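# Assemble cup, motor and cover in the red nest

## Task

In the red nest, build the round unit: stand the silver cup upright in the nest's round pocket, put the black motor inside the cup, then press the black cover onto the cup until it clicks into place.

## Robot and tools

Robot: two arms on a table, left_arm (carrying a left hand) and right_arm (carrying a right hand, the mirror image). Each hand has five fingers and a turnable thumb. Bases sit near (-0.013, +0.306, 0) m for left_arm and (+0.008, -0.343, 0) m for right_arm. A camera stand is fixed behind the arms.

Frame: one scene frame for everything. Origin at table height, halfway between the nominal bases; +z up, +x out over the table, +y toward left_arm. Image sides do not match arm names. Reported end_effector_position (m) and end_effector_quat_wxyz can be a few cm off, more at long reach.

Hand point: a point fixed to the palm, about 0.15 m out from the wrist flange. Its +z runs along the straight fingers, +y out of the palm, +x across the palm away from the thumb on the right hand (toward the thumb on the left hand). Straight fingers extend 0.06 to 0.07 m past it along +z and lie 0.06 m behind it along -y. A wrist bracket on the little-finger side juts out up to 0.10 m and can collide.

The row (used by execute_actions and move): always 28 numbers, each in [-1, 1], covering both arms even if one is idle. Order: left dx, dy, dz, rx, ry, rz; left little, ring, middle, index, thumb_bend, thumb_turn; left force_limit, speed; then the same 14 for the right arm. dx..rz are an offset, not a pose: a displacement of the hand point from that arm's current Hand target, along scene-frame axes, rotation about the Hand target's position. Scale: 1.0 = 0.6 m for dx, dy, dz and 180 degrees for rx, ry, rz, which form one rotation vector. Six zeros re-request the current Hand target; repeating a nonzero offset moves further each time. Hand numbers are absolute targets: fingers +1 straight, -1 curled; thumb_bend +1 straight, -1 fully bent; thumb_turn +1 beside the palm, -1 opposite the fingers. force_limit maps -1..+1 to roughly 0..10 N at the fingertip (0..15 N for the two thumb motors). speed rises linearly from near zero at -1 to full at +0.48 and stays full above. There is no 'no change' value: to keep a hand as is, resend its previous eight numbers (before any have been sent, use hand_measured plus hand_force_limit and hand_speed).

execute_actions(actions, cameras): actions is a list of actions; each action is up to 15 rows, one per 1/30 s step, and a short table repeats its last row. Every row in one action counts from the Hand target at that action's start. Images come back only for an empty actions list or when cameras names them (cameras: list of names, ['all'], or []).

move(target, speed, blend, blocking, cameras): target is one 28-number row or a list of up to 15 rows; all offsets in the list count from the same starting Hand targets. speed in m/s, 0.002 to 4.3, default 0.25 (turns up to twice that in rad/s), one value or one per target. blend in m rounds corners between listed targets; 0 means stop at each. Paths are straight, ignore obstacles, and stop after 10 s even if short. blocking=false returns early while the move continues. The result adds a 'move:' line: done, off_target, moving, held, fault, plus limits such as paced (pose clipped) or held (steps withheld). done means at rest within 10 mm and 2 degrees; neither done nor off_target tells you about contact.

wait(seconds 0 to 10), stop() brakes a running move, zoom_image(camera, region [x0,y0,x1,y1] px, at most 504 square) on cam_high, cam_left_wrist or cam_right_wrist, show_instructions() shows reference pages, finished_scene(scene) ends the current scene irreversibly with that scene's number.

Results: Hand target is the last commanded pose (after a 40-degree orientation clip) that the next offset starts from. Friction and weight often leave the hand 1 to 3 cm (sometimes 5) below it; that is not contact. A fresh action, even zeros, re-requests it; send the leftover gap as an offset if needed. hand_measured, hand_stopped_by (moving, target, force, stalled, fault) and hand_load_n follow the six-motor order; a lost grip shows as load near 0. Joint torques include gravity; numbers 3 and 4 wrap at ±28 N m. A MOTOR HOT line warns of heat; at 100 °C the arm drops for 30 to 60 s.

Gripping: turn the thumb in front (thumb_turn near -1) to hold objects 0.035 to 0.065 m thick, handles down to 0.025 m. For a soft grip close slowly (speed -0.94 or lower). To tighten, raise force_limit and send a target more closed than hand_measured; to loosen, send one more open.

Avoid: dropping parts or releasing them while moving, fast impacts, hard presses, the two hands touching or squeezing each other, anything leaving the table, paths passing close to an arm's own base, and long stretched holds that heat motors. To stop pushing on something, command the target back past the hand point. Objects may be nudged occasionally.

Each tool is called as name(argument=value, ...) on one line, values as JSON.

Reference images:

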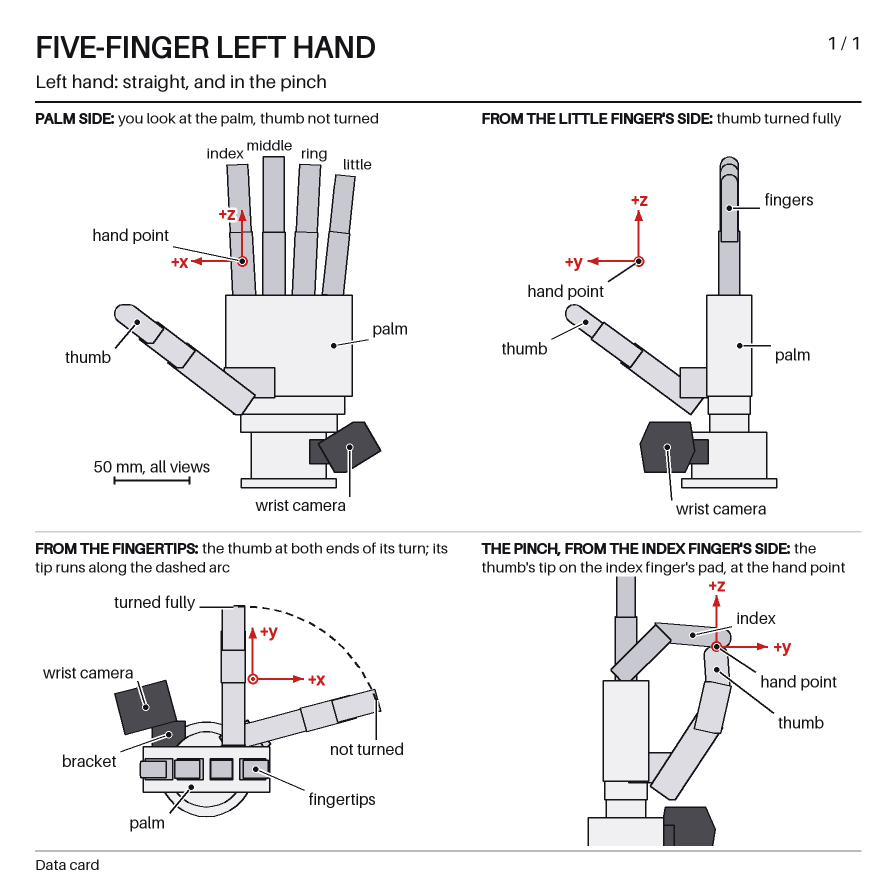

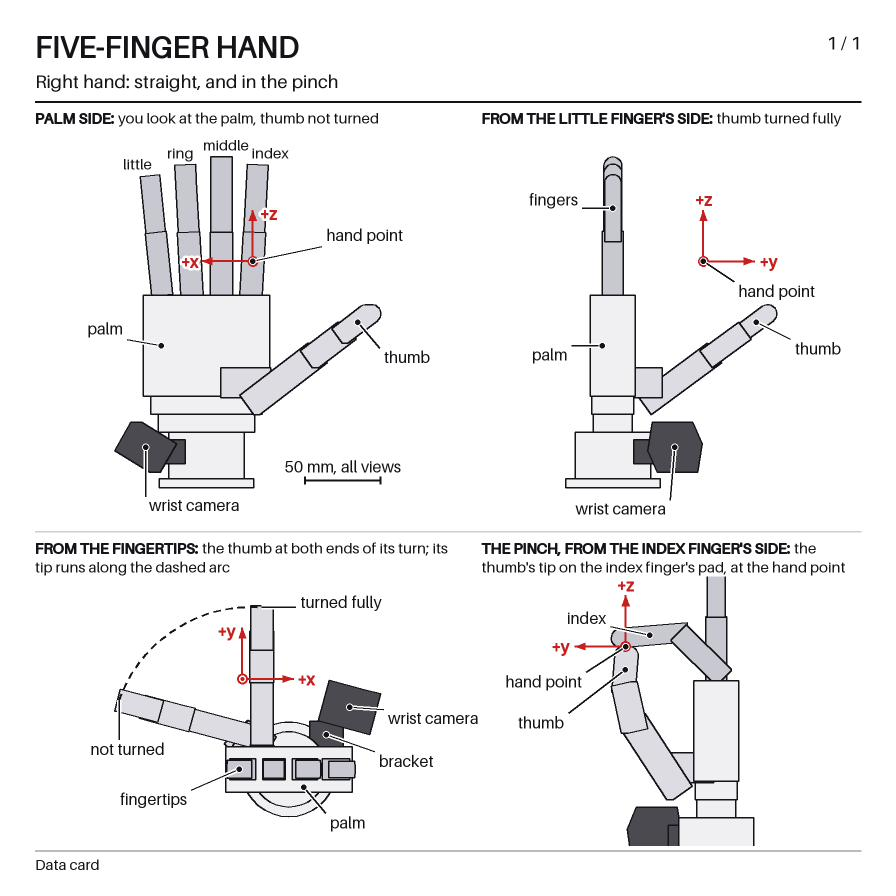

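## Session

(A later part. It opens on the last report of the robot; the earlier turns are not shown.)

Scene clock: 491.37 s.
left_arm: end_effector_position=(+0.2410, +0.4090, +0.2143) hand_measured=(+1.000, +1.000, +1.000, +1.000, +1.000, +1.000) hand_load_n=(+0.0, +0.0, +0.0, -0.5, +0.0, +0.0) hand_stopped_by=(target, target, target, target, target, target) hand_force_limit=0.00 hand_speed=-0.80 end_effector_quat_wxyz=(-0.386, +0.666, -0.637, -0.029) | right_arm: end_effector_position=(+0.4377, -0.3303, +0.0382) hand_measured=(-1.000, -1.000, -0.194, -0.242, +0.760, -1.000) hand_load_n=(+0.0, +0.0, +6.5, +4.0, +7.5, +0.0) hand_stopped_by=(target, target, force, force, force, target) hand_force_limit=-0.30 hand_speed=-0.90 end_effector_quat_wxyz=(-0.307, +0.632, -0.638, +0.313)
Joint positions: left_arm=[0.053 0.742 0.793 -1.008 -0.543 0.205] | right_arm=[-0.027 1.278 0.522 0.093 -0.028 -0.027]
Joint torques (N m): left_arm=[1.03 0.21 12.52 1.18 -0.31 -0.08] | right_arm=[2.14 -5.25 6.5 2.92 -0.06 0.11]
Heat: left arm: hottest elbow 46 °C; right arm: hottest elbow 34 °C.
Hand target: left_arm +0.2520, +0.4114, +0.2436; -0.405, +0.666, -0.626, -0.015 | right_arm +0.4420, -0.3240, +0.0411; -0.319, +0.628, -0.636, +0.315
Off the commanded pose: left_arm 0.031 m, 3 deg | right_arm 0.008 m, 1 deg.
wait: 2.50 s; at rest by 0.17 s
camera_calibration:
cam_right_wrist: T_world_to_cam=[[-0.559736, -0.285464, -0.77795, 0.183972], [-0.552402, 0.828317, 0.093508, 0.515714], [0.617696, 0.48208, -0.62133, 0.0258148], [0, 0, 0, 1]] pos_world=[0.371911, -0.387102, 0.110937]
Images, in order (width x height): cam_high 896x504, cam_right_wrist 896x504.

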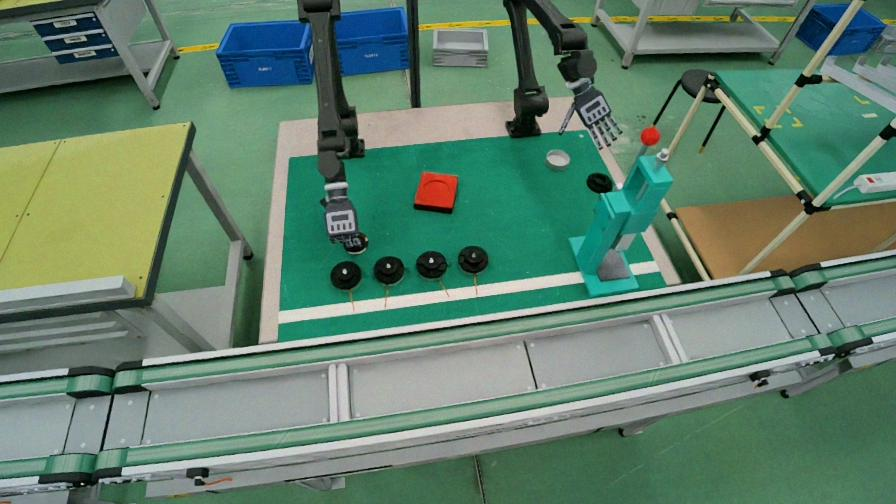

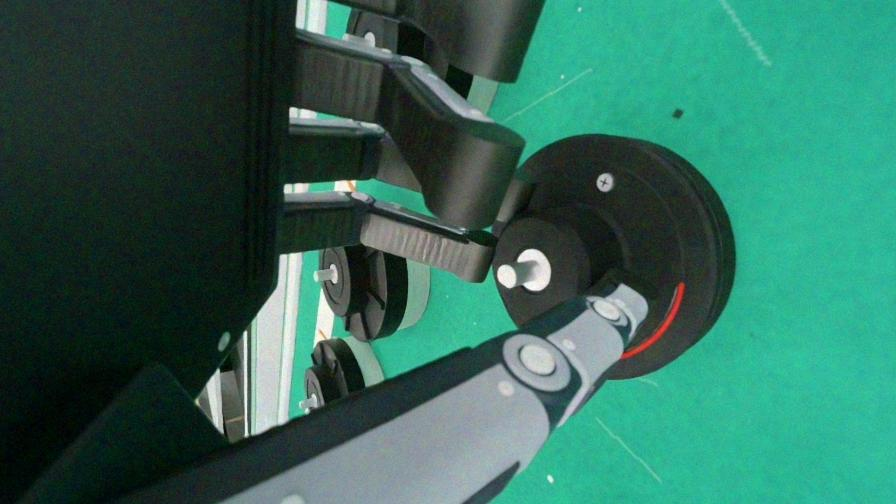

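move(target=[0,0,0,0,0,0,1,1,1,1,1,1,0,-0.8, 0,0,0.15,0,0,0,-1,-1,-0.5,-0.5,0.3,-1,-0.3,-0.9], speed=0.1, cameras=["cam_right_wrist","cam_high"])

zoom_image(camera="cam_high", region=[320, 190, 400, 270])

Scene clock: 499.20 s.
left_arm: end_effector_position=(+0.2410, +0.4090, +0.2143) hand_measured=(+1.000, +1.000, +1.000, +1.000, +1.000, +1.000) hand_load_n=(+0.0, +0.0, +0.0, +0.0, +0.0, +0.0) hand_stopped_by=(target, target, target, target, target, target) hand_force_limit=0.00 hand_speed=-0.80 end_effector_quat_wxyz=(-0.386, +0.666, -0.637, -0.029) | right_arm: end_effector_position=(+0.4097, -0.3289, +0.0845) hand_measured=(-1.000, -1.000, -0.194, -0.242, +0.760, -1.000) hand_load_n=(+0.0, +0.0, +6.0, +3.5, +8.0, +1.0) hand_stopped_by=(target, target, force, force, force, target) hand_force_limit=-0.30 hand_speed=-0.90 end_effector_quat_wxyz=(-0.285, +0.643, -0.650, +0.289)
Joint positions: left_arm=[0.053 0.742 0.793 -1.008 -0.543 0.205] | right_arm=[-0.027 1.105 0.584 -0.215 -0.028 -0.027]
Joint torques (N m): left_arm=[1.44 0.03 12.53 1.29 -0.34 -0.08] | right_arm=[2.02 -5.83 14.16 1.68 -0.11 0.11]
Heat: left arm: hottest elbow 46 °C; right arm: hottest elbow 34 °C.
Hand target: left_arm +0.2520, +0.4114, +0.2436; -0.405, +0.666, -0.626, -0.015 | right_arm +0.4420, -0.3240, +0.1311; -0.319, +0.628, -0.636, +0.315
Off the commanded pose: left_arm 0.031 m, 3 deg | right_arm 0.057 m, 6 deg.
move: off_target (left_arm, right_arm)
camera_calibration:
cam_right_wrist: T_world_to_cam=[[-0.615427, -0.28274, -0.735736, 0.224861], [-0.543946, 0.827886, 0.136845, 0.487392], [0.570414, 0.484419, -0.663299, 0.0949008], [0, 0, 0, 1]] pos_world=[0.349368, -0.3859, 0.161689]
Images, in order (width x height): cam_high 896x504, cam_right_wrist 896x504.

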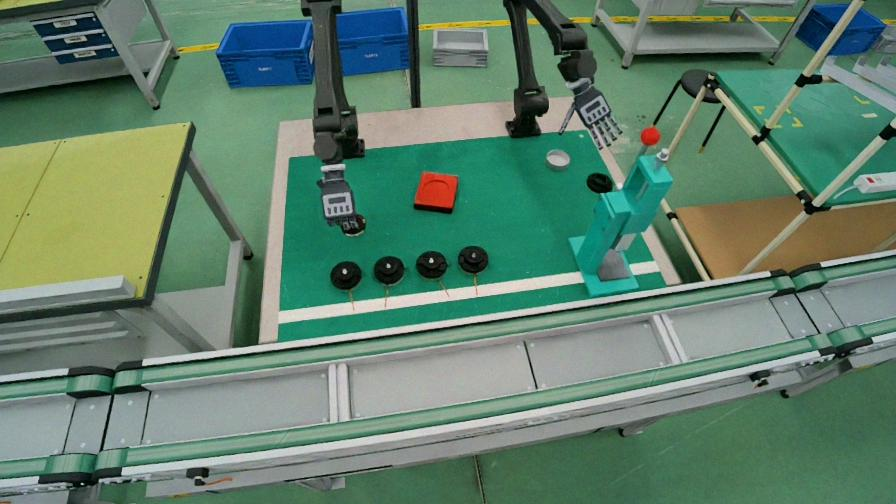

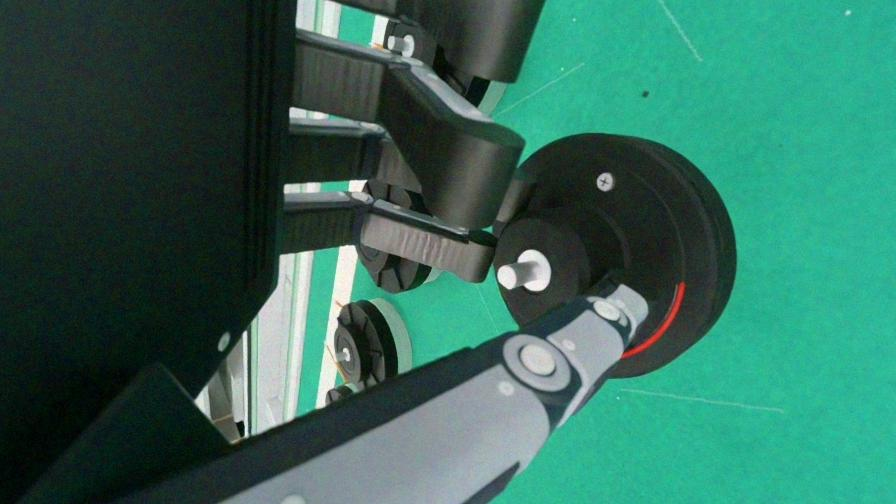

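Scaled by 6.300 from the camera's 896x504 image, which has a finer 1280x720 frame.

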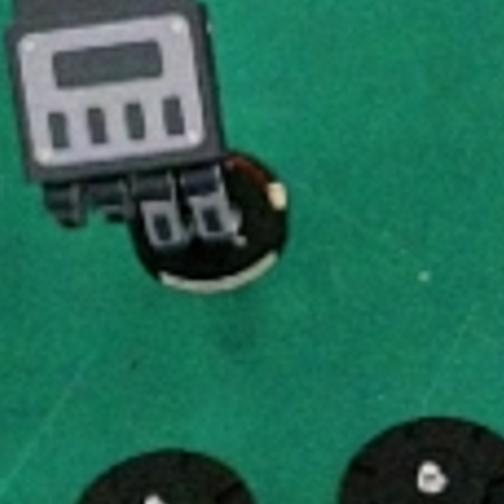

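move(target=[-0.21,-0.061,-0.1,-0.195,0.181,-0.0186,-1,-1,1,1,1,1,0,-0.2, 0,0,0,0,0,0,-1,-1,-0.5,-0.5,0.3,-1,-0.3,-0.9], speed=0.15, cameras=["cam_left_wrist","cam_high"])

Scene clock: 563.87 s.
left_arm: end_effector_position=(+0.1228, +0.3689, +0.1765) hand_measured=(-1.000, -1.000, +1.000, +1.000, +1.000, +1.000) hand_load_n=(+0.0, +0.5, +0.0, +0.0, +0.0, +0.0) hand_stopped_by=(target, target, target, target, target, target) hand_force_limit=0.00 hand_speed=-0.20 end_effector_quat_wxyz=(+0.007, +0.710, -0.704, -0.001) | right_arm: end_effector_position=(+0.4097, -0.3289, +0.0845) hand_measured=(-1.000, -1.000, -0.194, -0.242, +0.760, -1.000) hand_load_n=(+0.0, +0.0, +6.0, +3.5, +8.0, +1.0) hand_stopped_by=(target, target, force, force, force, target) hand_force_limit=-0.30 hand_speed=-0.90 end_effector_quat_wxyz=(-0.285, +0.643, -0.650, +0.289)
Joint positions: left_arm=[0.435 0.9 0.832 -1.517 0.002 0.446] | right_arm=[-0.027 1.105 0.584 -0.215 -0.028 -0.027]
Joint torques (N m): left_arm=[2.02 -0.32 9.03 0.25 0.09 0.1] | right_arm=[2.02 -5.83 14.16 1.68 -0.11 0.11]
Motor temperatures (°C): left_arm=[32 32 47 28 32 27] | right_arm=[33 33 41 30 28 29]
Heat: left arm: hottest elbow 47 °C; right arm: hottest elbow 41 °C.
Hand target: left_arm +0.1260, +0.3748, +0.1836; +0.000, +0.707, -0.707, +0.000 | right_arm +0.4420, -0.3240, +0.1311; -0.319, +0.628, -0.636, +0.315
Off the commanded pose: left_arm 0.010 m, 1 deg | right_arm 0.057 m, 6 deg.
move: off_target (right_arm)
camera_calibration:
cam_left_wrist: T_world_to_cam=[[0.957359, -0.284792, -0.048552, 0.000884828], [-0.222185, -0.833219, 0.50634, 0.247647], [-0.184656, -0.473961, -0.860966, 0.46599], [0, 0, 0, 1]] pos_world=[0.140224, 0.427457, 0.275851]
Images, in order (width x height): cam_high 896x504, cam_left_wrist 896x504.

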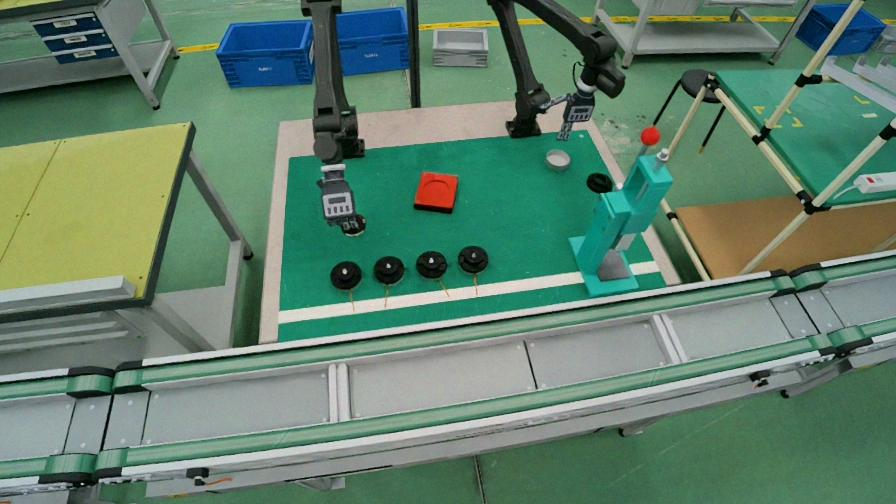

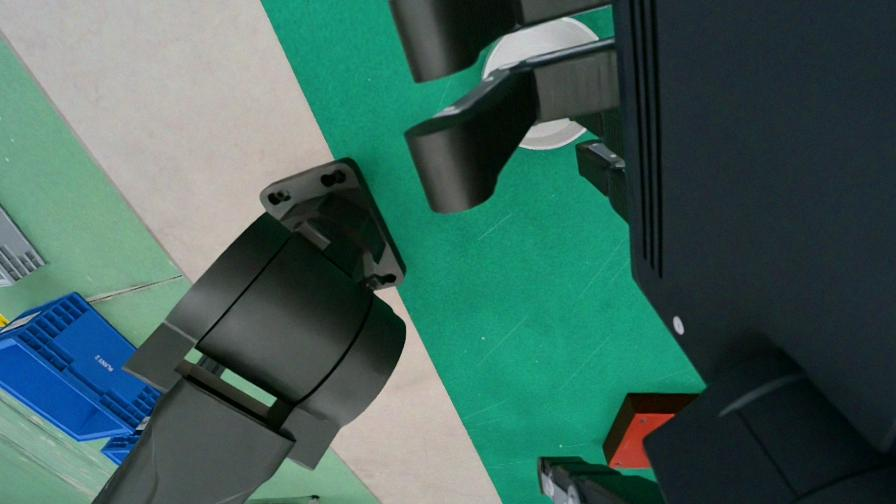

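zoom_image(camera="cam_high", region=[530, 80, 610, 180])

Scaled by 5.040 from the camera's 896x504 image, which has a finer 1280x720 frame.

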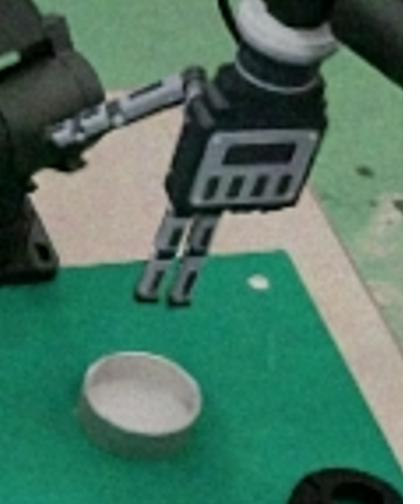

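move(target=[0,0.0133,-0.13,0,0,0,-1,-1,1,1,1,1,0,-0.2, 0,0,0,0,0,0,-1,-1,-0.5,-0.5,0.3,-1,-0.3,-0.9], speed=0.12, cameras=["cam_left_wrist","cam_high"])

zoom_image(camera="cam_high", region=[530, 100, 610, 200])

Scene clock: 589.23 s.
left_arm: end_effector_position=(+0.1223, +0.3762, +0.1063) hand_measured=(-1.000, -1.000, +1.000, +1.000, +1.000, +1.000) hand_load_n=(+0.0, +0.0, +0.0, +0.0, +0.0, +0.0) hand_stopped_by=(target, target, target, target, target, target) hand_force_limit=0.00 hand_speed=-0.20 end_effector_quat_wxyz=(+0.009, +0.710, -0.704, -0.002) | right_arm: end_effector_position=(+0.4097, -0.3289, +0.0845) hand_measured=(-1.000, -1.000, -0.194, -0.242, +0.760, -1.000) hand_load_n=(+0.0, +0.0, +5.5, +3.0, +7.5, +1.0) hand_stopped_by=(target, target, force, force, force, target) hand_force_limit=-0.30 hand_speed=-0.90 end_effector_quat_wxyz=(-0.285, +0.643, -0.650, +0.289)
Joint positions: left_arm=[0.466 0.952 0.673 -1.31 0.002 0.477] | right_arm=[-0.027 1.105 0.584 -0.215 -0.028 -0.027]
Joint torques (N m): left_arm=[2.32 -0.21 7.32 1.22 0.07 0.11] | right_arm=[2.14 -5.77 14.13 1.68 -0.11 0.11]
Heat: left arm: hottest elbow 44 °C; right arm: hottest elbow 43 °C.
Hand target: left_arm +0.1260, +0.3828, +0.1056; +0.000, +0.707, -0.707, +0.000 | right_arm +0.4420, -0.3240, +0.1311; -0.319, +0.628, -0.636, +0.315
Off the commanded pose: left_arm 0.008 m, 1 deg | right_arm 0.057 m, 6 deg.
move: off_target (right_arm)
camera_calibration:
cam_left_wrist: T_world_to_cam=[[0.957146, -0.284992, -0.0514958, 0.000490799], [-0.220314, -0.831943, 0.509247, 0.287998], [-0.187973, -0.476079, -0.859078, 0.409839], [0, 0, 0, 1]] pos_world=[0.140019, 0.434854, 0.205447]
Images, in order (width x height): cam_high 896x504, cam_left_wrist 896x504.

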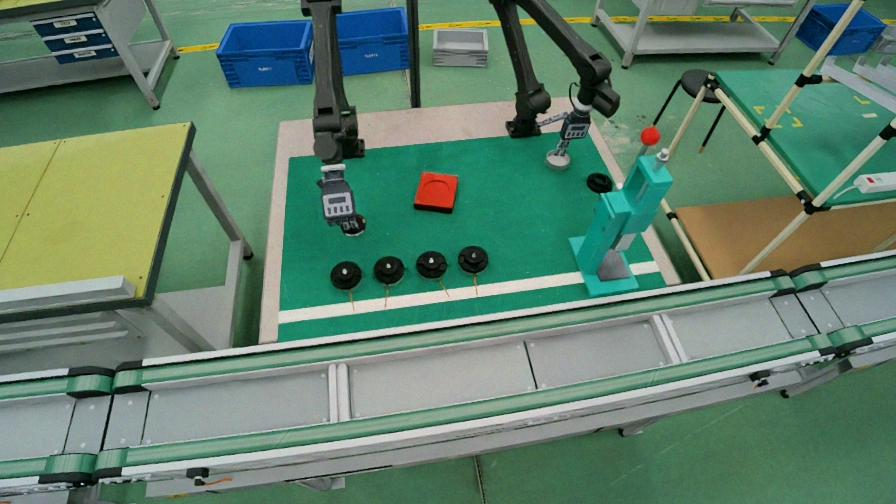

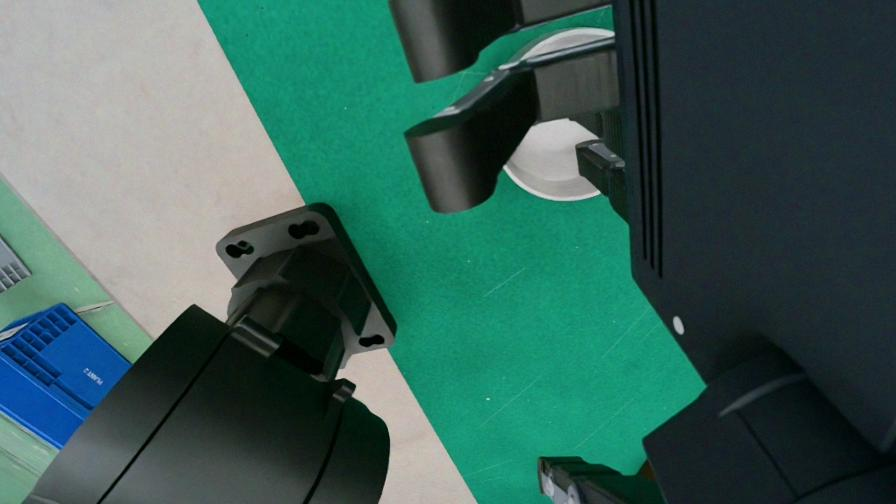

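Scaled by 5.040 from the camera's 896x504 image, which has a finer 1280x720 frame.

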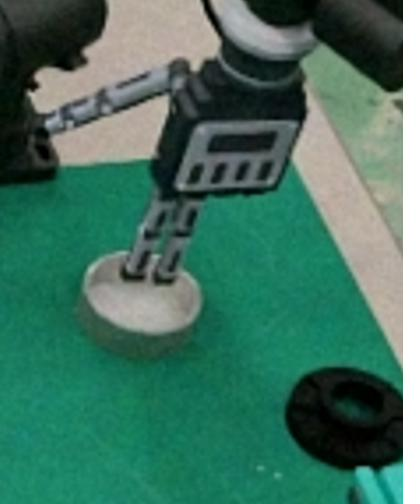

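move(target=[[0,0,-0.037,0,0,0,-1,-1,1,1,1,1,0,-0.2, 0,0,0,0,0,0,-1,-1,-0.5,-0.5,0.3,-1,-0.3,-0.9],[0.137,-0.188,-0.025,0,0,0,-1,-1,1,1,1,1,0,-0.2, 0,0,0,0,0,0,-1,-1,-0.5,-0.5,0.3,-1,-0.3,-0.9]], speed=0.1, cameras=["cam_left_wrist","cam_high"])

zoom_image(camera="cam_high", region=[480, 100, 580, 200])

Scene clock: 604.80 s.
left_arm: end_effector_position=(+0.1790, +0.2747, +0.0789) hand_measured=(-1.000, -1.000, +1.000, +1.000, +1.000, +1.000) hand_load_n=(+0.0, +0.0, +0.0, -1.0, +0.0, +0.0) hand_stopped_by=(target, target, target, target, target, target) hand_force_limit=0.00 hand_speed=-0.20 end_effector_quat_wxyz=(+0.023, +0.701, -0.713, -0.024) | right_arm: end_effector_position=(+0.4097, -0.3289, +0.0845) hand_measured=(-1.000, -1.000, -0.194, -0.242, +0.760, -1.000) hand_load_n=(+0.0, +0.0, +5.5, +3.5, +8.0, +1.5) hand_stopped_by=(target, target, force, force, force, target) hand_force_limit=-0.30 hand_speed=-0.90 end_effector_quat_wxyz=(-0.285, +0.643, -0.650, +0.289)
Joint positions: left_arm=[-0.023 1.134 0.702 -1.205 -0.001 0.013] | right_arm=[-0.027 1.105 0.584 -0.215 -0.028 -0.027]
Joint torques (N m): left_arm=[0.44 -1.96 10.28 1.31 0.01 -0.32] | right_arm=[2.08 -5.89 14.16 1.68 -0.11 0.11]
Heat: left arm: hottest elbow 44 °C; right arm: hottest elbow 43 °C.
Hand target: left_arm +0.2082, +0.2700, +0.0906; +0.000, +0.707, -0.707, +0.000 | right_arm +0.4420, -0.3240, +0.1311; -0.319, +0.628, -0.636, +0.315
Off the commanded pose: left_arm 0.032 m, 4 deg | right_arm 0.057 m, 6 deg.
move: off_target (left_arm, right_arm)
camera_calibration:
cam_left_wrist: T_world_to_cam=[[0.945262, -0.309308, -0.103963, -0.0711658], [-0.215744, -0.83143, 0.512034, 0.228937], [-0.244814, -0.461577, -0.85265, 0.354306], [0, 0, 0, 1]] pos_world=[0.203401, 0.331872, 0.177477]
Images, in order (width x height): cam_high 896x504, cam_left_wrist 896x504.

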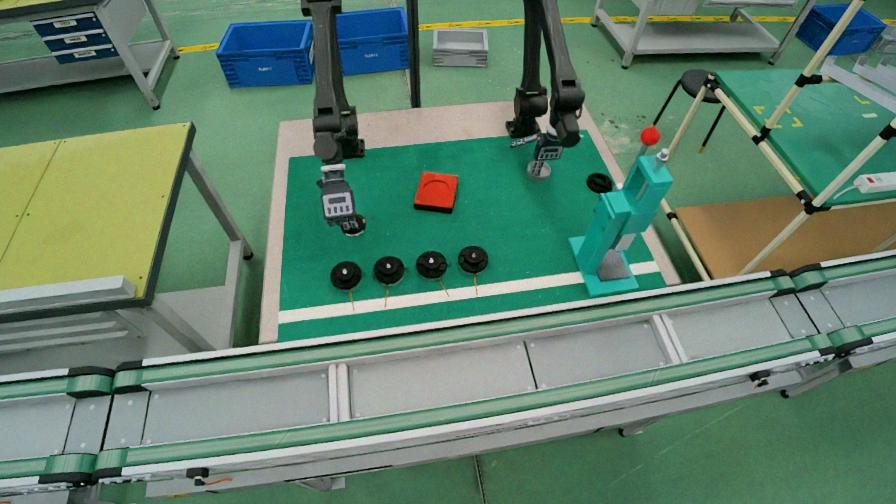

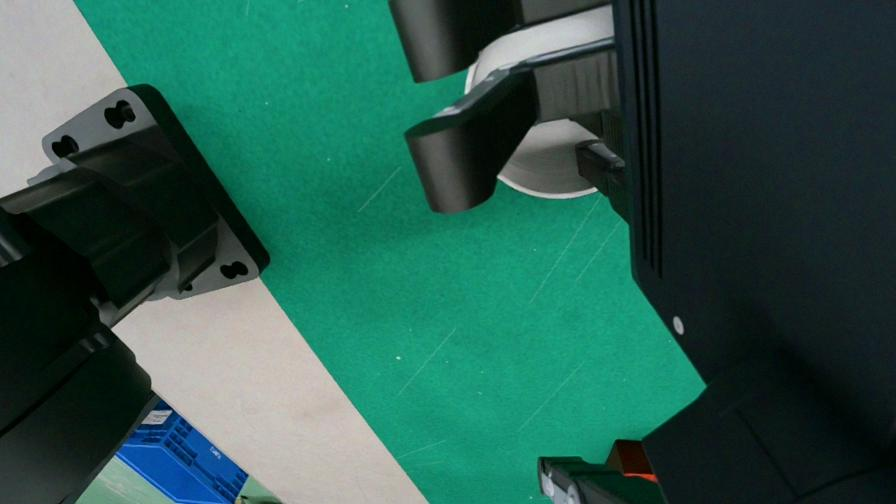

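Scaled by 5.040 from the camera's 896x504 image, which has a finer 1280x720 frame.

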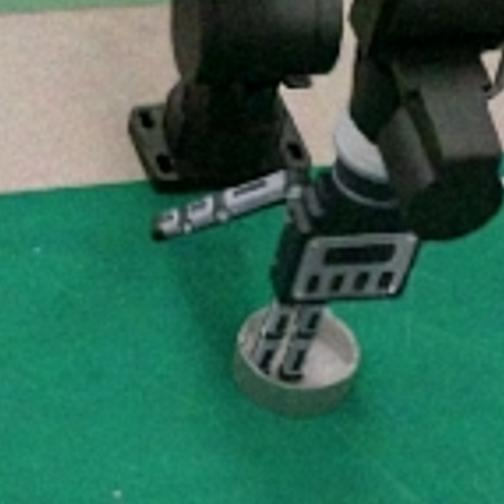

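move(target=[[0.183,-0.2,0.005,0,0,0,-1,-1,1,1,1,1,0,-0.2, 0,0,0,0,0,0,-1,-1,-0.5,-0.5,0.3,-1,-0.3,-0.9]], speed=0.1, cameras=["cam_left_wrist","cam_high"])

zoom_image(camera="cam_high", region=[440, 130, 560, 250])

Scene clock: 618.57 s.
left_arm: end_effector_position=(+0.2918, +0.1624, +0.0816) hand_measured=(-1.000, -1.000, +1.000, +1.000, +1.000, +1.000) hand_load_n=(+0.0, +0.5, +0.0, -1.0, -0.5, +0.0) hand_stopped_by=(target, target, target, target, target, target) hand_force_limit=0.00 hand_speed=-0.20 end_effector_quat_wxyz=(+0.014, +0.700, -0.714, -0.026) | right_arm: end_effector_position=(+0.4097, -0.3289, +0.0845) hand_measured=(-1.000, -1.000, -0.194, -0.242, +0.760, -1.000) hand_load_n=(+0.0, +0.5, +5.5, +3.5, +8.0, +1.0) hand_stopped_by=(target, target, force, force, force, target) hand_force_limit=-0.30 hand_speed=-0.90 end_effector_quat_wxyz=(-0.285, +0.643, -0.650, +0.289)
Joint positions: left_arm=[-0.321 1.479 1.026 -1.176 -0.001 -0.281] | right_arm=[-0.027 1.105 0.584 -0.215 -0.028 -0.027]
Joint torques (N m): left_arm=[0.62 -6.42 10.32 0.98 -0.01 -0.29] | right_arm=[2.08 -5.83 14.13 1.66 -0.11 0.11]
Heat: left arm: hottest elbow 44 °C; right arm: hottest elbow 43 °C.
Hand target: left_arm +0.3180, +0.1500, +0.0936; +0.000, +0.707, -0.707, +0.000 | right_arm +0.4420, -0.3240, +0.1311; -0.319, +0.628, -0.636, +0.315
Off the commanded pose: left_arm 0.031 m, 4 deg | right_arm 0.057 m, 6 deg.
move: off_target (left_arm, right_arm)
camera_calibration:
cam_left_wrist: T_world_to_cam=[[0.945219, -0.310984, -0.0992456, -0.212314], [-0.224109, -0.839265, 0.495388, 0.163587], [-0.237351, -0.446009, -0.862984, 0.328534], [0, 0, 0, 1]] pos_world=[0.315322, 0.217796, 0.181409]
Images, in order (width x height): cam_high 896x504, cam_left_wrist 896x504.

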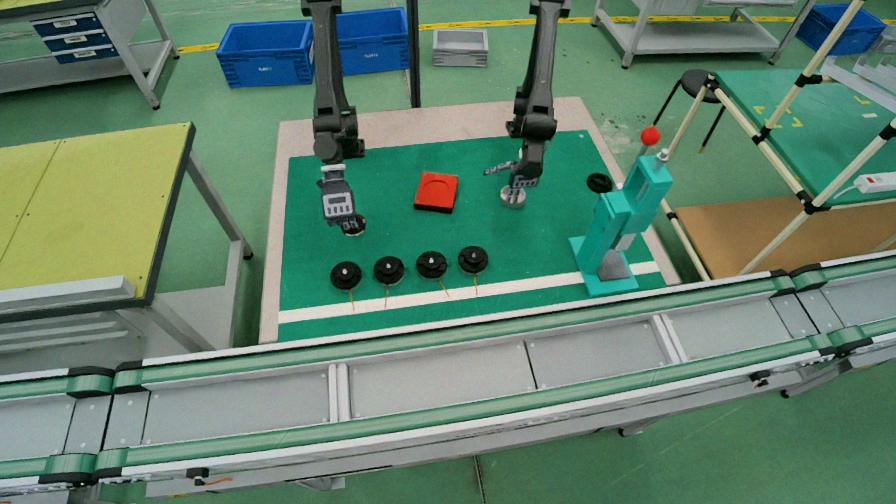

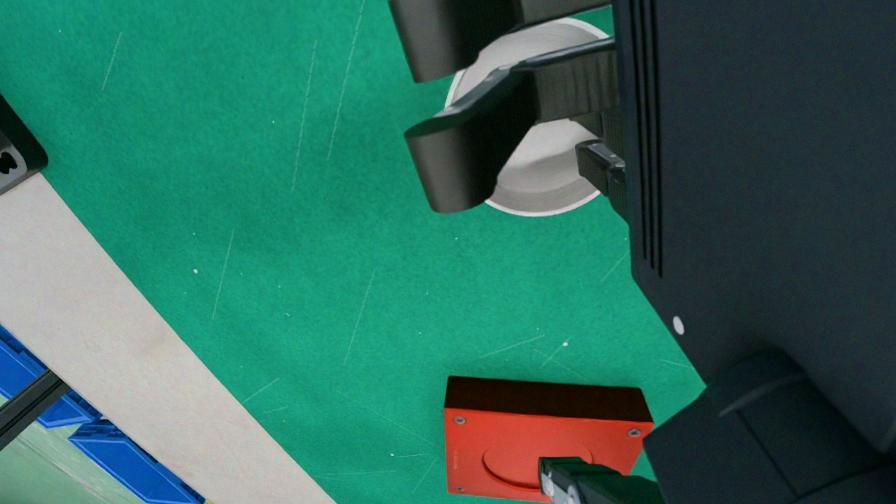

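Scaled by 4.200 from the camera's 896x504 image, which has a finer 1280x720 frame.

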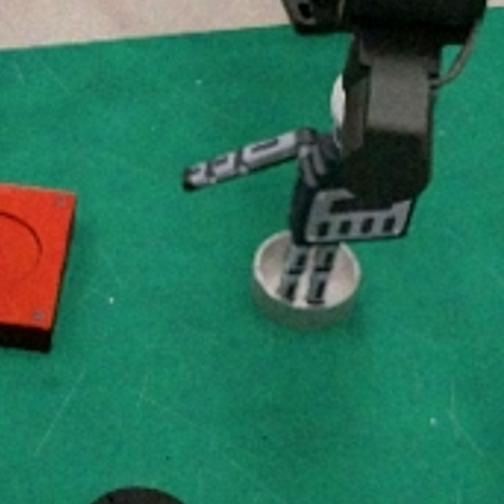

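move(target=[[-0.055,0.042,0.01,0,0,0,-1,-1,1,1,1,1,0,-0.2, 0,0,0,0,0,0,-1,-1,-0.5,-0.5,0.3,-1,-0.3,-0.9],[-0.055,0.042,0.13,0,0,0,-1,-1,1,1,1,1,0,-0.2, 0,0,0,0,0,0,-1,-1,-0.5,-0.5,0.3,-1,-0.3,-0.9],[0.012,0.045,0.08,-0.0488,-0.2917,-0.0979,-1,-1,0.8,0.8,1,-1,0,-0.2, 0,0,0,0,0,0,-1,-1,-0.5,-0.5,0.3,-1,-0.3,-0.9]], speed=0.15, cameras=["cam_left_wrist","cam_high"])

zoom_image(camera="cam_high", region=[440, 130, 560, 250])

Scene clock: 665.10 s.
left_arm: end_effector_position=(+0.3173, +0.1739, +0.1317) hand_measured=(-1.000, -1.000, +0.800, +0.800, +1.000, -1.000) hand_load_n=(+0.0, +0.0, +0.0, -0.5, +0.0, +0.0) hand_stopped_by=(target, target, target, target, target, target) hand_force_limit=0.00 hand_speed=-0.20 end_effector_quat_wxyz=(+0.243, -0.530, +0.733, -0.351) | right_arm: end_effector_position=(+0.4097, -0.3289, +0.0845) hand_measured=(-1.000, -1.000, -0.194, -0.242, +0.760, -1.000) hand_load_n=(+0.0, +0.0, +6.0, +3.5, +8.0, +1.0) hand_stopped_by=(target, target, force, force, force, target) hand_force_limit=-0.30 hand_speed=-0.90 end_effector_quat_wxyz=(-0.285, +0.643, -0.650, +0.289)
Joint positions: left_arm=[-0.284 0.843 0.55 -0.397 0.059 0.027] | right_arm=[-0.027 1.105 0.584 -0.215 -0.028 -0.027]
Joint torques (N m): left_arm=[1.96 -1.61 8.57 2.93 0.12 0.1] | right_arm=[2.02 -5.83 14.15 1.68 -0.11 0.11]
Heat: left arm: hottest elbow 45 °C; right arm: hottest elbow 44 °C.
Hand target: left_arm +0.3252, +0.1770, +0.1416; +0.259, -0.519, +0.729, -0.363 | right_arm +0.4420, -0.3240, +0.1311; -0.319, +0.628, -0.636, +0.315
Off the commanded pose: left_arm 0.013 m, 3 deg | right_arm 0.057 m, 6 deg.
move: off_target (left_arm, right_arm); target 3's new numbers were sent with left_arm's hand 0.013 m and 3 deg from that target
camera_calibration:
cam_left_wrist: T_world_to_cam=[[0.513625, -0.471465, 0.716876, -0.170586], [-0.772886, -0.61706, 0.147935, 0.335409], [0.372609, -0.630046, -0.681325, 0.197613], [0, 0, 0, 1]] pos_world=[0.273218, 0.251047, 0.207309]
Images, in order (width x height): cam_high 896x504, cam_left_wrist 896x504.

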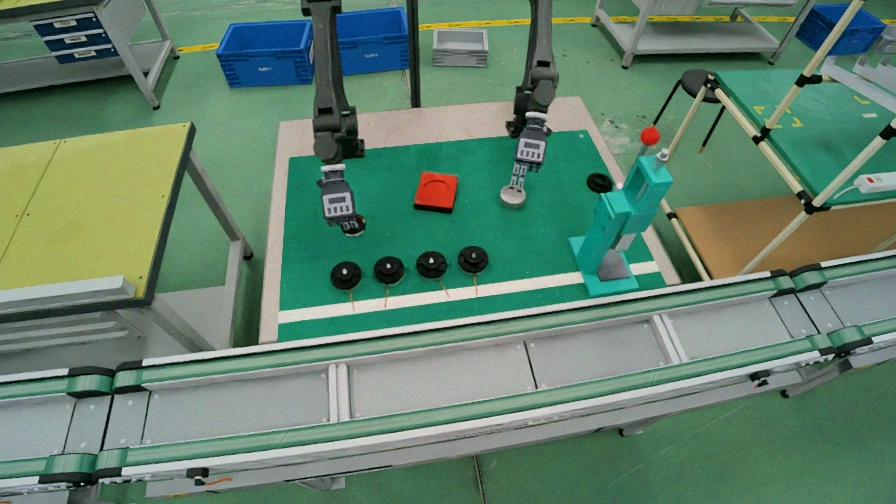

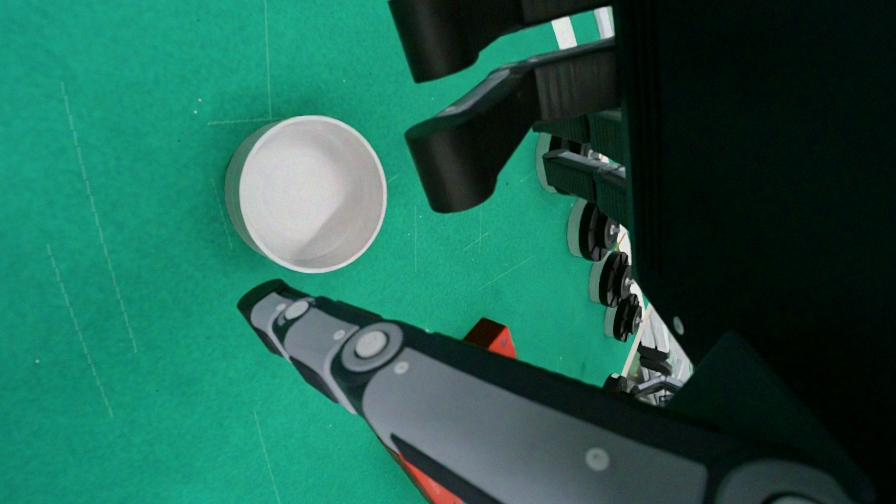

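Scaled by 4.200 from the camera's 896x504 image, which has a finer 1280x720 frame.

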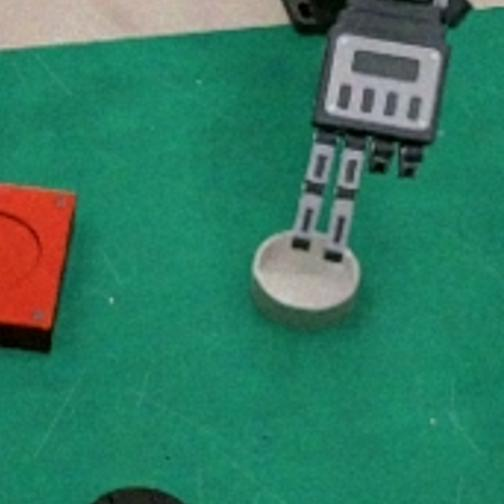

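move(target=[[0.0167,0.0017,-0.1,0,0,0,-1,-1,0.8,0.8,1,-1,0,-0.2, 0,0,0,0,0,0,-1,-1,-0.5,-0.5,0.3,-1,-0.3,-0.9],[0.0167,0.0017,-0.165,0,0,0,-1,-1,0.8,0.8,1,-1,0,-0.2, 0,0,0,0,0,0,-1,-1,-0.5,-0.5,0.3,-1,-0.3,-0.9]], speed=0.1, cameras=["cam_left_wrist","cam_high"])

zoom_image(camera="cam_high", region=[480, 160, 540, 220])

Scene clock: 698.67 s.
left_arm: end_effector_position=(+0.3266, +0.1750, +0.0381) hand_measured=(-1.000, -1.000, +0.800, +0.800, +1.000, -1.000) hand_load_n=(+0.0, +0.0, +0.0, +0.0, +0.0, +0.0) hand_stopped_by=(target, target, target, target, target, target) hand_force_limit=0.00 hand_speed=-0.20 end_effector_quat_wxyz=(+0.247, -0.528, +0.730, -0.357) | right_arm: end_effector_position=(+0.4097, -0.3289, +0.0845) hand_measured=(-1.000, -1.000, -0.194, -0.242, +0.760, -1.000) hand_load_n=(+0.0, +0.0, +6.0, +3.5, +8.0, +1.0) hand_stopped_by=(target, target, force, force, force, target) hand_force_limit=-0.30 hand_speed=-0.90 end_effector_quat_wxyz=(-0.285, +0.643, -0.650, +0.289)
Joint positions: left_arm=[-0.27 1.061 0.374 0.013 0.069 0.035] | right_arm=[-0.027 1.105 0.584 -0.215 -0.028 -0.027]
Joint torques (N m): left_arm=[2.08 -1.55 7.15 3 0.14 0.09] | right_arm=[2.02 -5.83 14.13 1.68 -0.11 0.11]
Heat: left arm: hottest elbow 43 °C; right arm: hottest elbow 45 °C.
Hand target: left_arm +0.3352, +0.1780, +0.0426; +0.259, -0.519, +0.729, -0.363 | right_arm +0.4420, -0.3240, +0.1311; -0.319, +0.628, -0.636, +0.315
Off the commanded pose: left_arm 0.010 m, 2 deg | right_arm 0.057 m, 6 deg.
move: off_target (right_arm)
camera_calibration:
cam_left_wrist: T_world_to_cam=[[0.503008, -0.467674, 0.726818, -0.105305], [-0.774643, -0.616897, 0.139162, 0.357851], [0.383289, -0.633024, -0.672584, 0.127696], [0, 0, 0, 1]] pos_world=[0.281232, 0.252343, 0.112625]
Images, in order (width x height): cam_high 896x504, cam_left_wrist 896x504.

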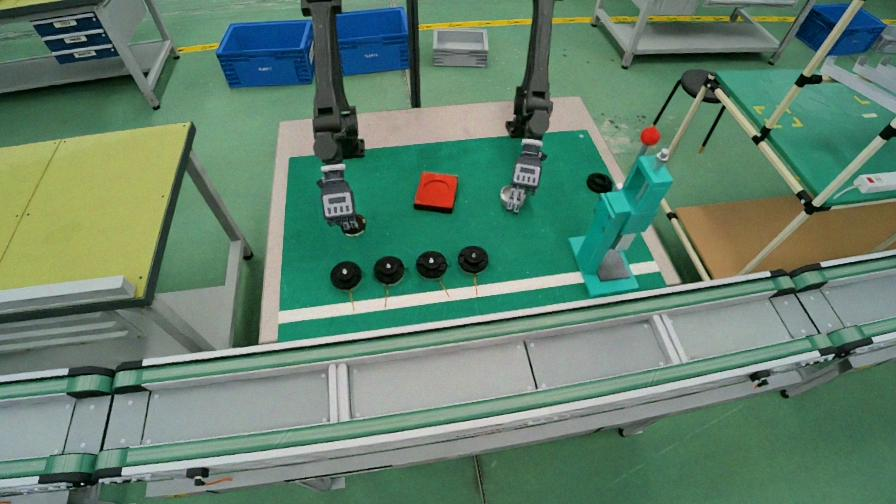

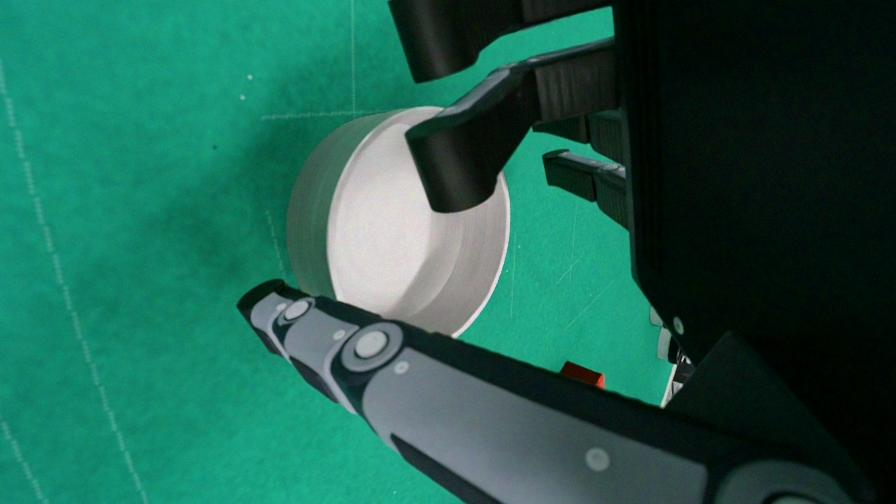

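Scaled by 8.400 from the camera's 896x504 image, which has a finer 1280x720 frame.

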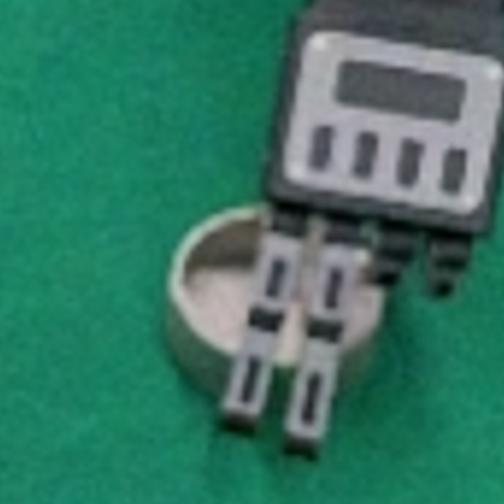

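execute_actions(actions=[[[0,0.0017,-0.012,0,0,0,-1,-1,0.8,0.8,1,-1,0,-0.2, 0,0,0,0,0,0,-1,-1,-0.5,-0.5,0.3,-1,-0.3,-0.9]],[[0,0,0,0,0,0,-1,-1,0,0,0.6,-1,-0.3,-0.88, 0,0,0,0,0,0,-1,-1,-0.5,-0.5,0.3,-1,-0.3,-0.9]]])

wait(seconds=2, cameras=["cam_left_wrist","cam_high"])

zoom_image(camera="cam_high", region=[480, 160, 540, 220])

Scene clock: 714.37 s.
left_arm: end_effector_position=(+0.3269, +0.1762, +0.0310) hand_measured=(-1.000, -1.000, +0.402, +0.434, +0.816, -1.000) hand_load_n=(+0.0, +0.0, +4.0, +1.5, +9.5, +0.5) hand_stopped_by=(target, target, force, force, force, target) hand_force_limit=-0.30 hand_speed=-0.88 end_effector_quat_wxyz=(+0.248, -0.526, +0.731, -0.357) | right_arm: end_effector_position=(+0.4097, -0.3289, +0.0845) hand_measured=(-1.000, -1.000, -0.194, -0.242, +0.760, -1.000) hand_load_n=(+0.0, +0.0, +5.5, +3.5, +8.0, +0.5) hand_stopped_by=(target, target, force, force, force, target) hand_force_limit=-0.30 hand_speed=-0.90 end_effector_quat_wxyz=(-0.285, +0.643, -0.650, +0.289)
Joint positions: left_arm=[-0.266 1.084 0.363 0.046 0.074 0.043] | right_arm=[-0.027 1.105 0.584 -0.215 -0.028 -0.027]
Joint torques (N m): left_arm=[1.96 -1.32 6.93 2.89 0.11 0.1] | right_arm=[1.96 -5.77 14.15 1.68 -0.11 0.11]
Motor temperatures (°C): left_arm=[32 32 42 28 32 27] | right_arm=[33 33 45 29 28 29]
Heat: left arm: hottest elbow 42 °C; right arm: hottest elbow 45 °C.
Hand target: left_arm +0.3352, +0.1790, +0.0354; +0.259, -0.519, +0.729, -0.363 | right_arm +0.4420, -0.3240, +0.1311; -0.319, +0.628, -0.636, +0.315
Off the commanded pose: left_arm 0.010 m, 2 deg | right_arm 0.057 m, 6 deg.
Step readings (end_effector_position of left_arm | right_arm):
0: (+0.3266, +0.1750, +0.0381) | (+0.4097, -0.3289, +0.0845)
1: (+0.3264, +0.1747, +0.0381) | (+0.4097, -0.3289, +0.0845)
2: (+0.3271, +0.1745, +0.0387) | (+0.4097, -0.3289, +0.0845)
4: (+0.3284, +0.1744, +0.0380) | (+0.4097, -0.3289, +0.0845)
8: (+0.3270, +0.1755, +0.0328) | (+0.4097, -0.3289, +0.0845)
15: (+0.3266, +0.1761, +0.0308) | (+0.4097, -0.3289, +0.0845)
16: (+0.3266, +0.1761, +0.0308) | (+0.4097, -0.3289, +0.0845)
17: (+0.3270, +0.1761, +0.0311) | (+0.4097, -0.3289, +0.0845)
19: (+0.3270, +0.1761, +0.0311) | (+0.4097, -0.3289, +0.0845)
23: (+0.3270, +0.1761, +0.0311) | (+0.4097, -0.3289, +0.0845)
30: (+0.3268, +0.1758, +0.0311) | (+0.4097, -0.3289, +0.0845)

Scene clock: 716.37 s.
left_arm: end_effector_position=(+0.3269, +0.1762, +0.0310) hand_measured=(-1.000, -1.000, +0.402, +0.434, +0.816, -1.000) hand_load_n=(+0.0, +0.0, +4.0, +1.5, +9.5, +1.0) hand_stopped_by=(target, target, force, force, force, target) hand_force_limit=-0.30 hand_speed=-0.88 end_effector_quat_wxyz=(+0.248, -0.526, +0.731, -0.357) | right_arm: end_effector_position=(+0.4097, -0.3289, +0.0845) hand_measured=(-1.000, -1.000, -0.194, -0.242, +0.760, -1.000) hand_load_n=(+0.0, +0.0, +5.5, +3.0, +8.0, +1.0) hand_stopped_by=(target, target, force, force, force, target) hand_force_limit=-0.30 hand_speed=-0.90 end_effector_quat_wxyz=(-0.285, +0.643, -0.650, +0.289)
Joint positions: left_arm=[-0.266 1.084 0.363 0.046 0.074 0.043] | right_arm=[-0.027 1.105 0.584 -0.215 -0.028 -0.027]
Joint torques (N m): left_arm=[1.9 -1.96 6.89 2.89 0.11 0.09] | right_arm=[2.08 -5.89 14.13 1.69 -0.11 0.11]
Heat: left arm: hottest elbow 42 °C; right arm: hottest elbow 45 °C.
Hand target: left_arm +0.3352, +0.1790, +0.0354; +0.259, -0.519, +0.729, -0.363 | right_arm +0.4420, -0.3240, +0.1311; -0.319, +0.628, -0.636, +0.315
Off the commanded pose: left_arm 0.010 m, 2 deg | right_arm 0.057 m, 6 deg.
wait: 2.00 s; at rest by 0.17 s
camera_calibration:
cam_left_wrist: T_world_to_cam=[[0.500333, -0.471617, 0.726116, -0.0980896], [-0.777127, -0.614376, 0.136442, 0.360303], [0.38176, -0.63255, -0.673899, 0.124005], [0, 0, 0, 1]] pos_world=[0.281739, 0.25354, 0.105631]
Images, in order (width x height): cam_high 896x504, cam_left_wrist 896x504.

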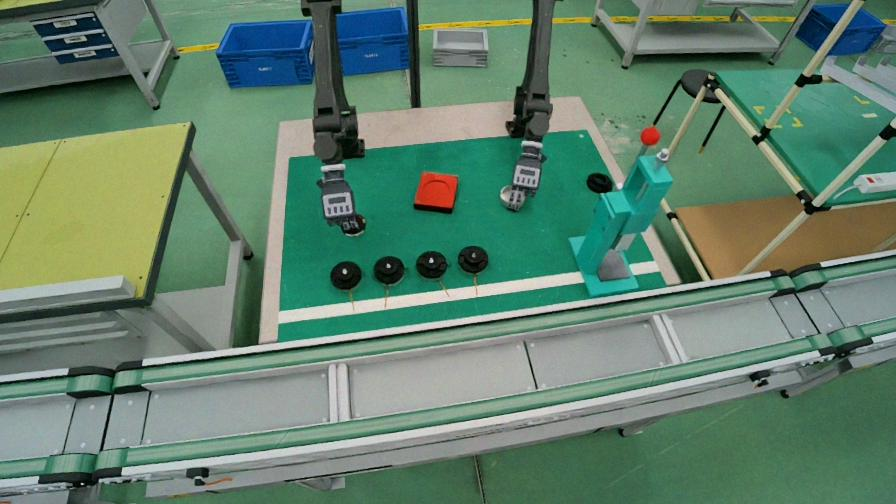

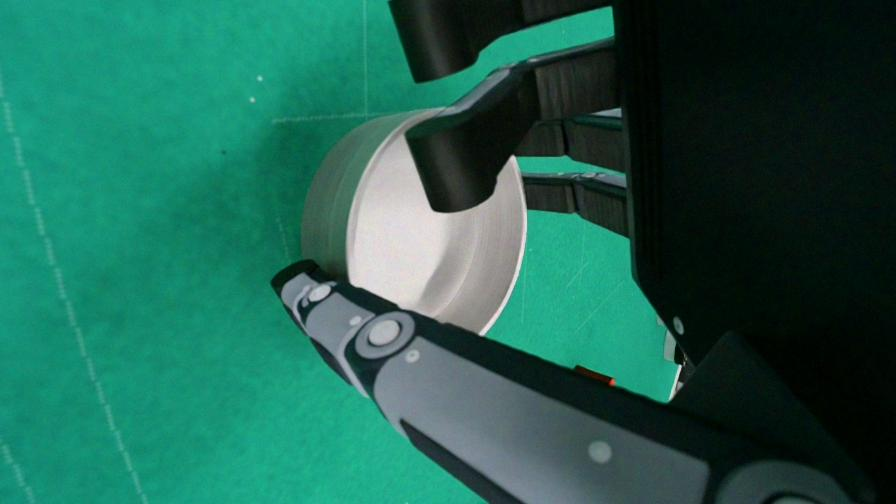

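Scaled by 8.400 from the camera's 896x504 image, which has a finer 1280x720 frame.

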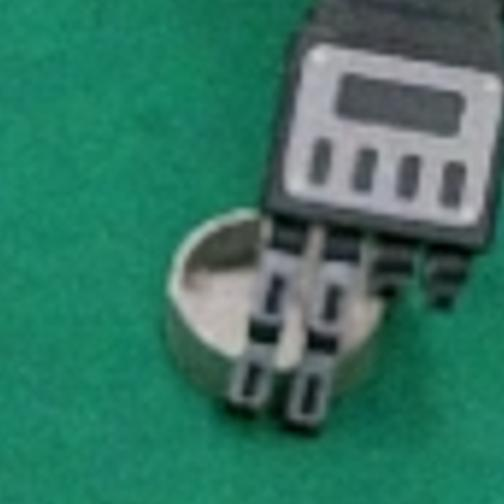

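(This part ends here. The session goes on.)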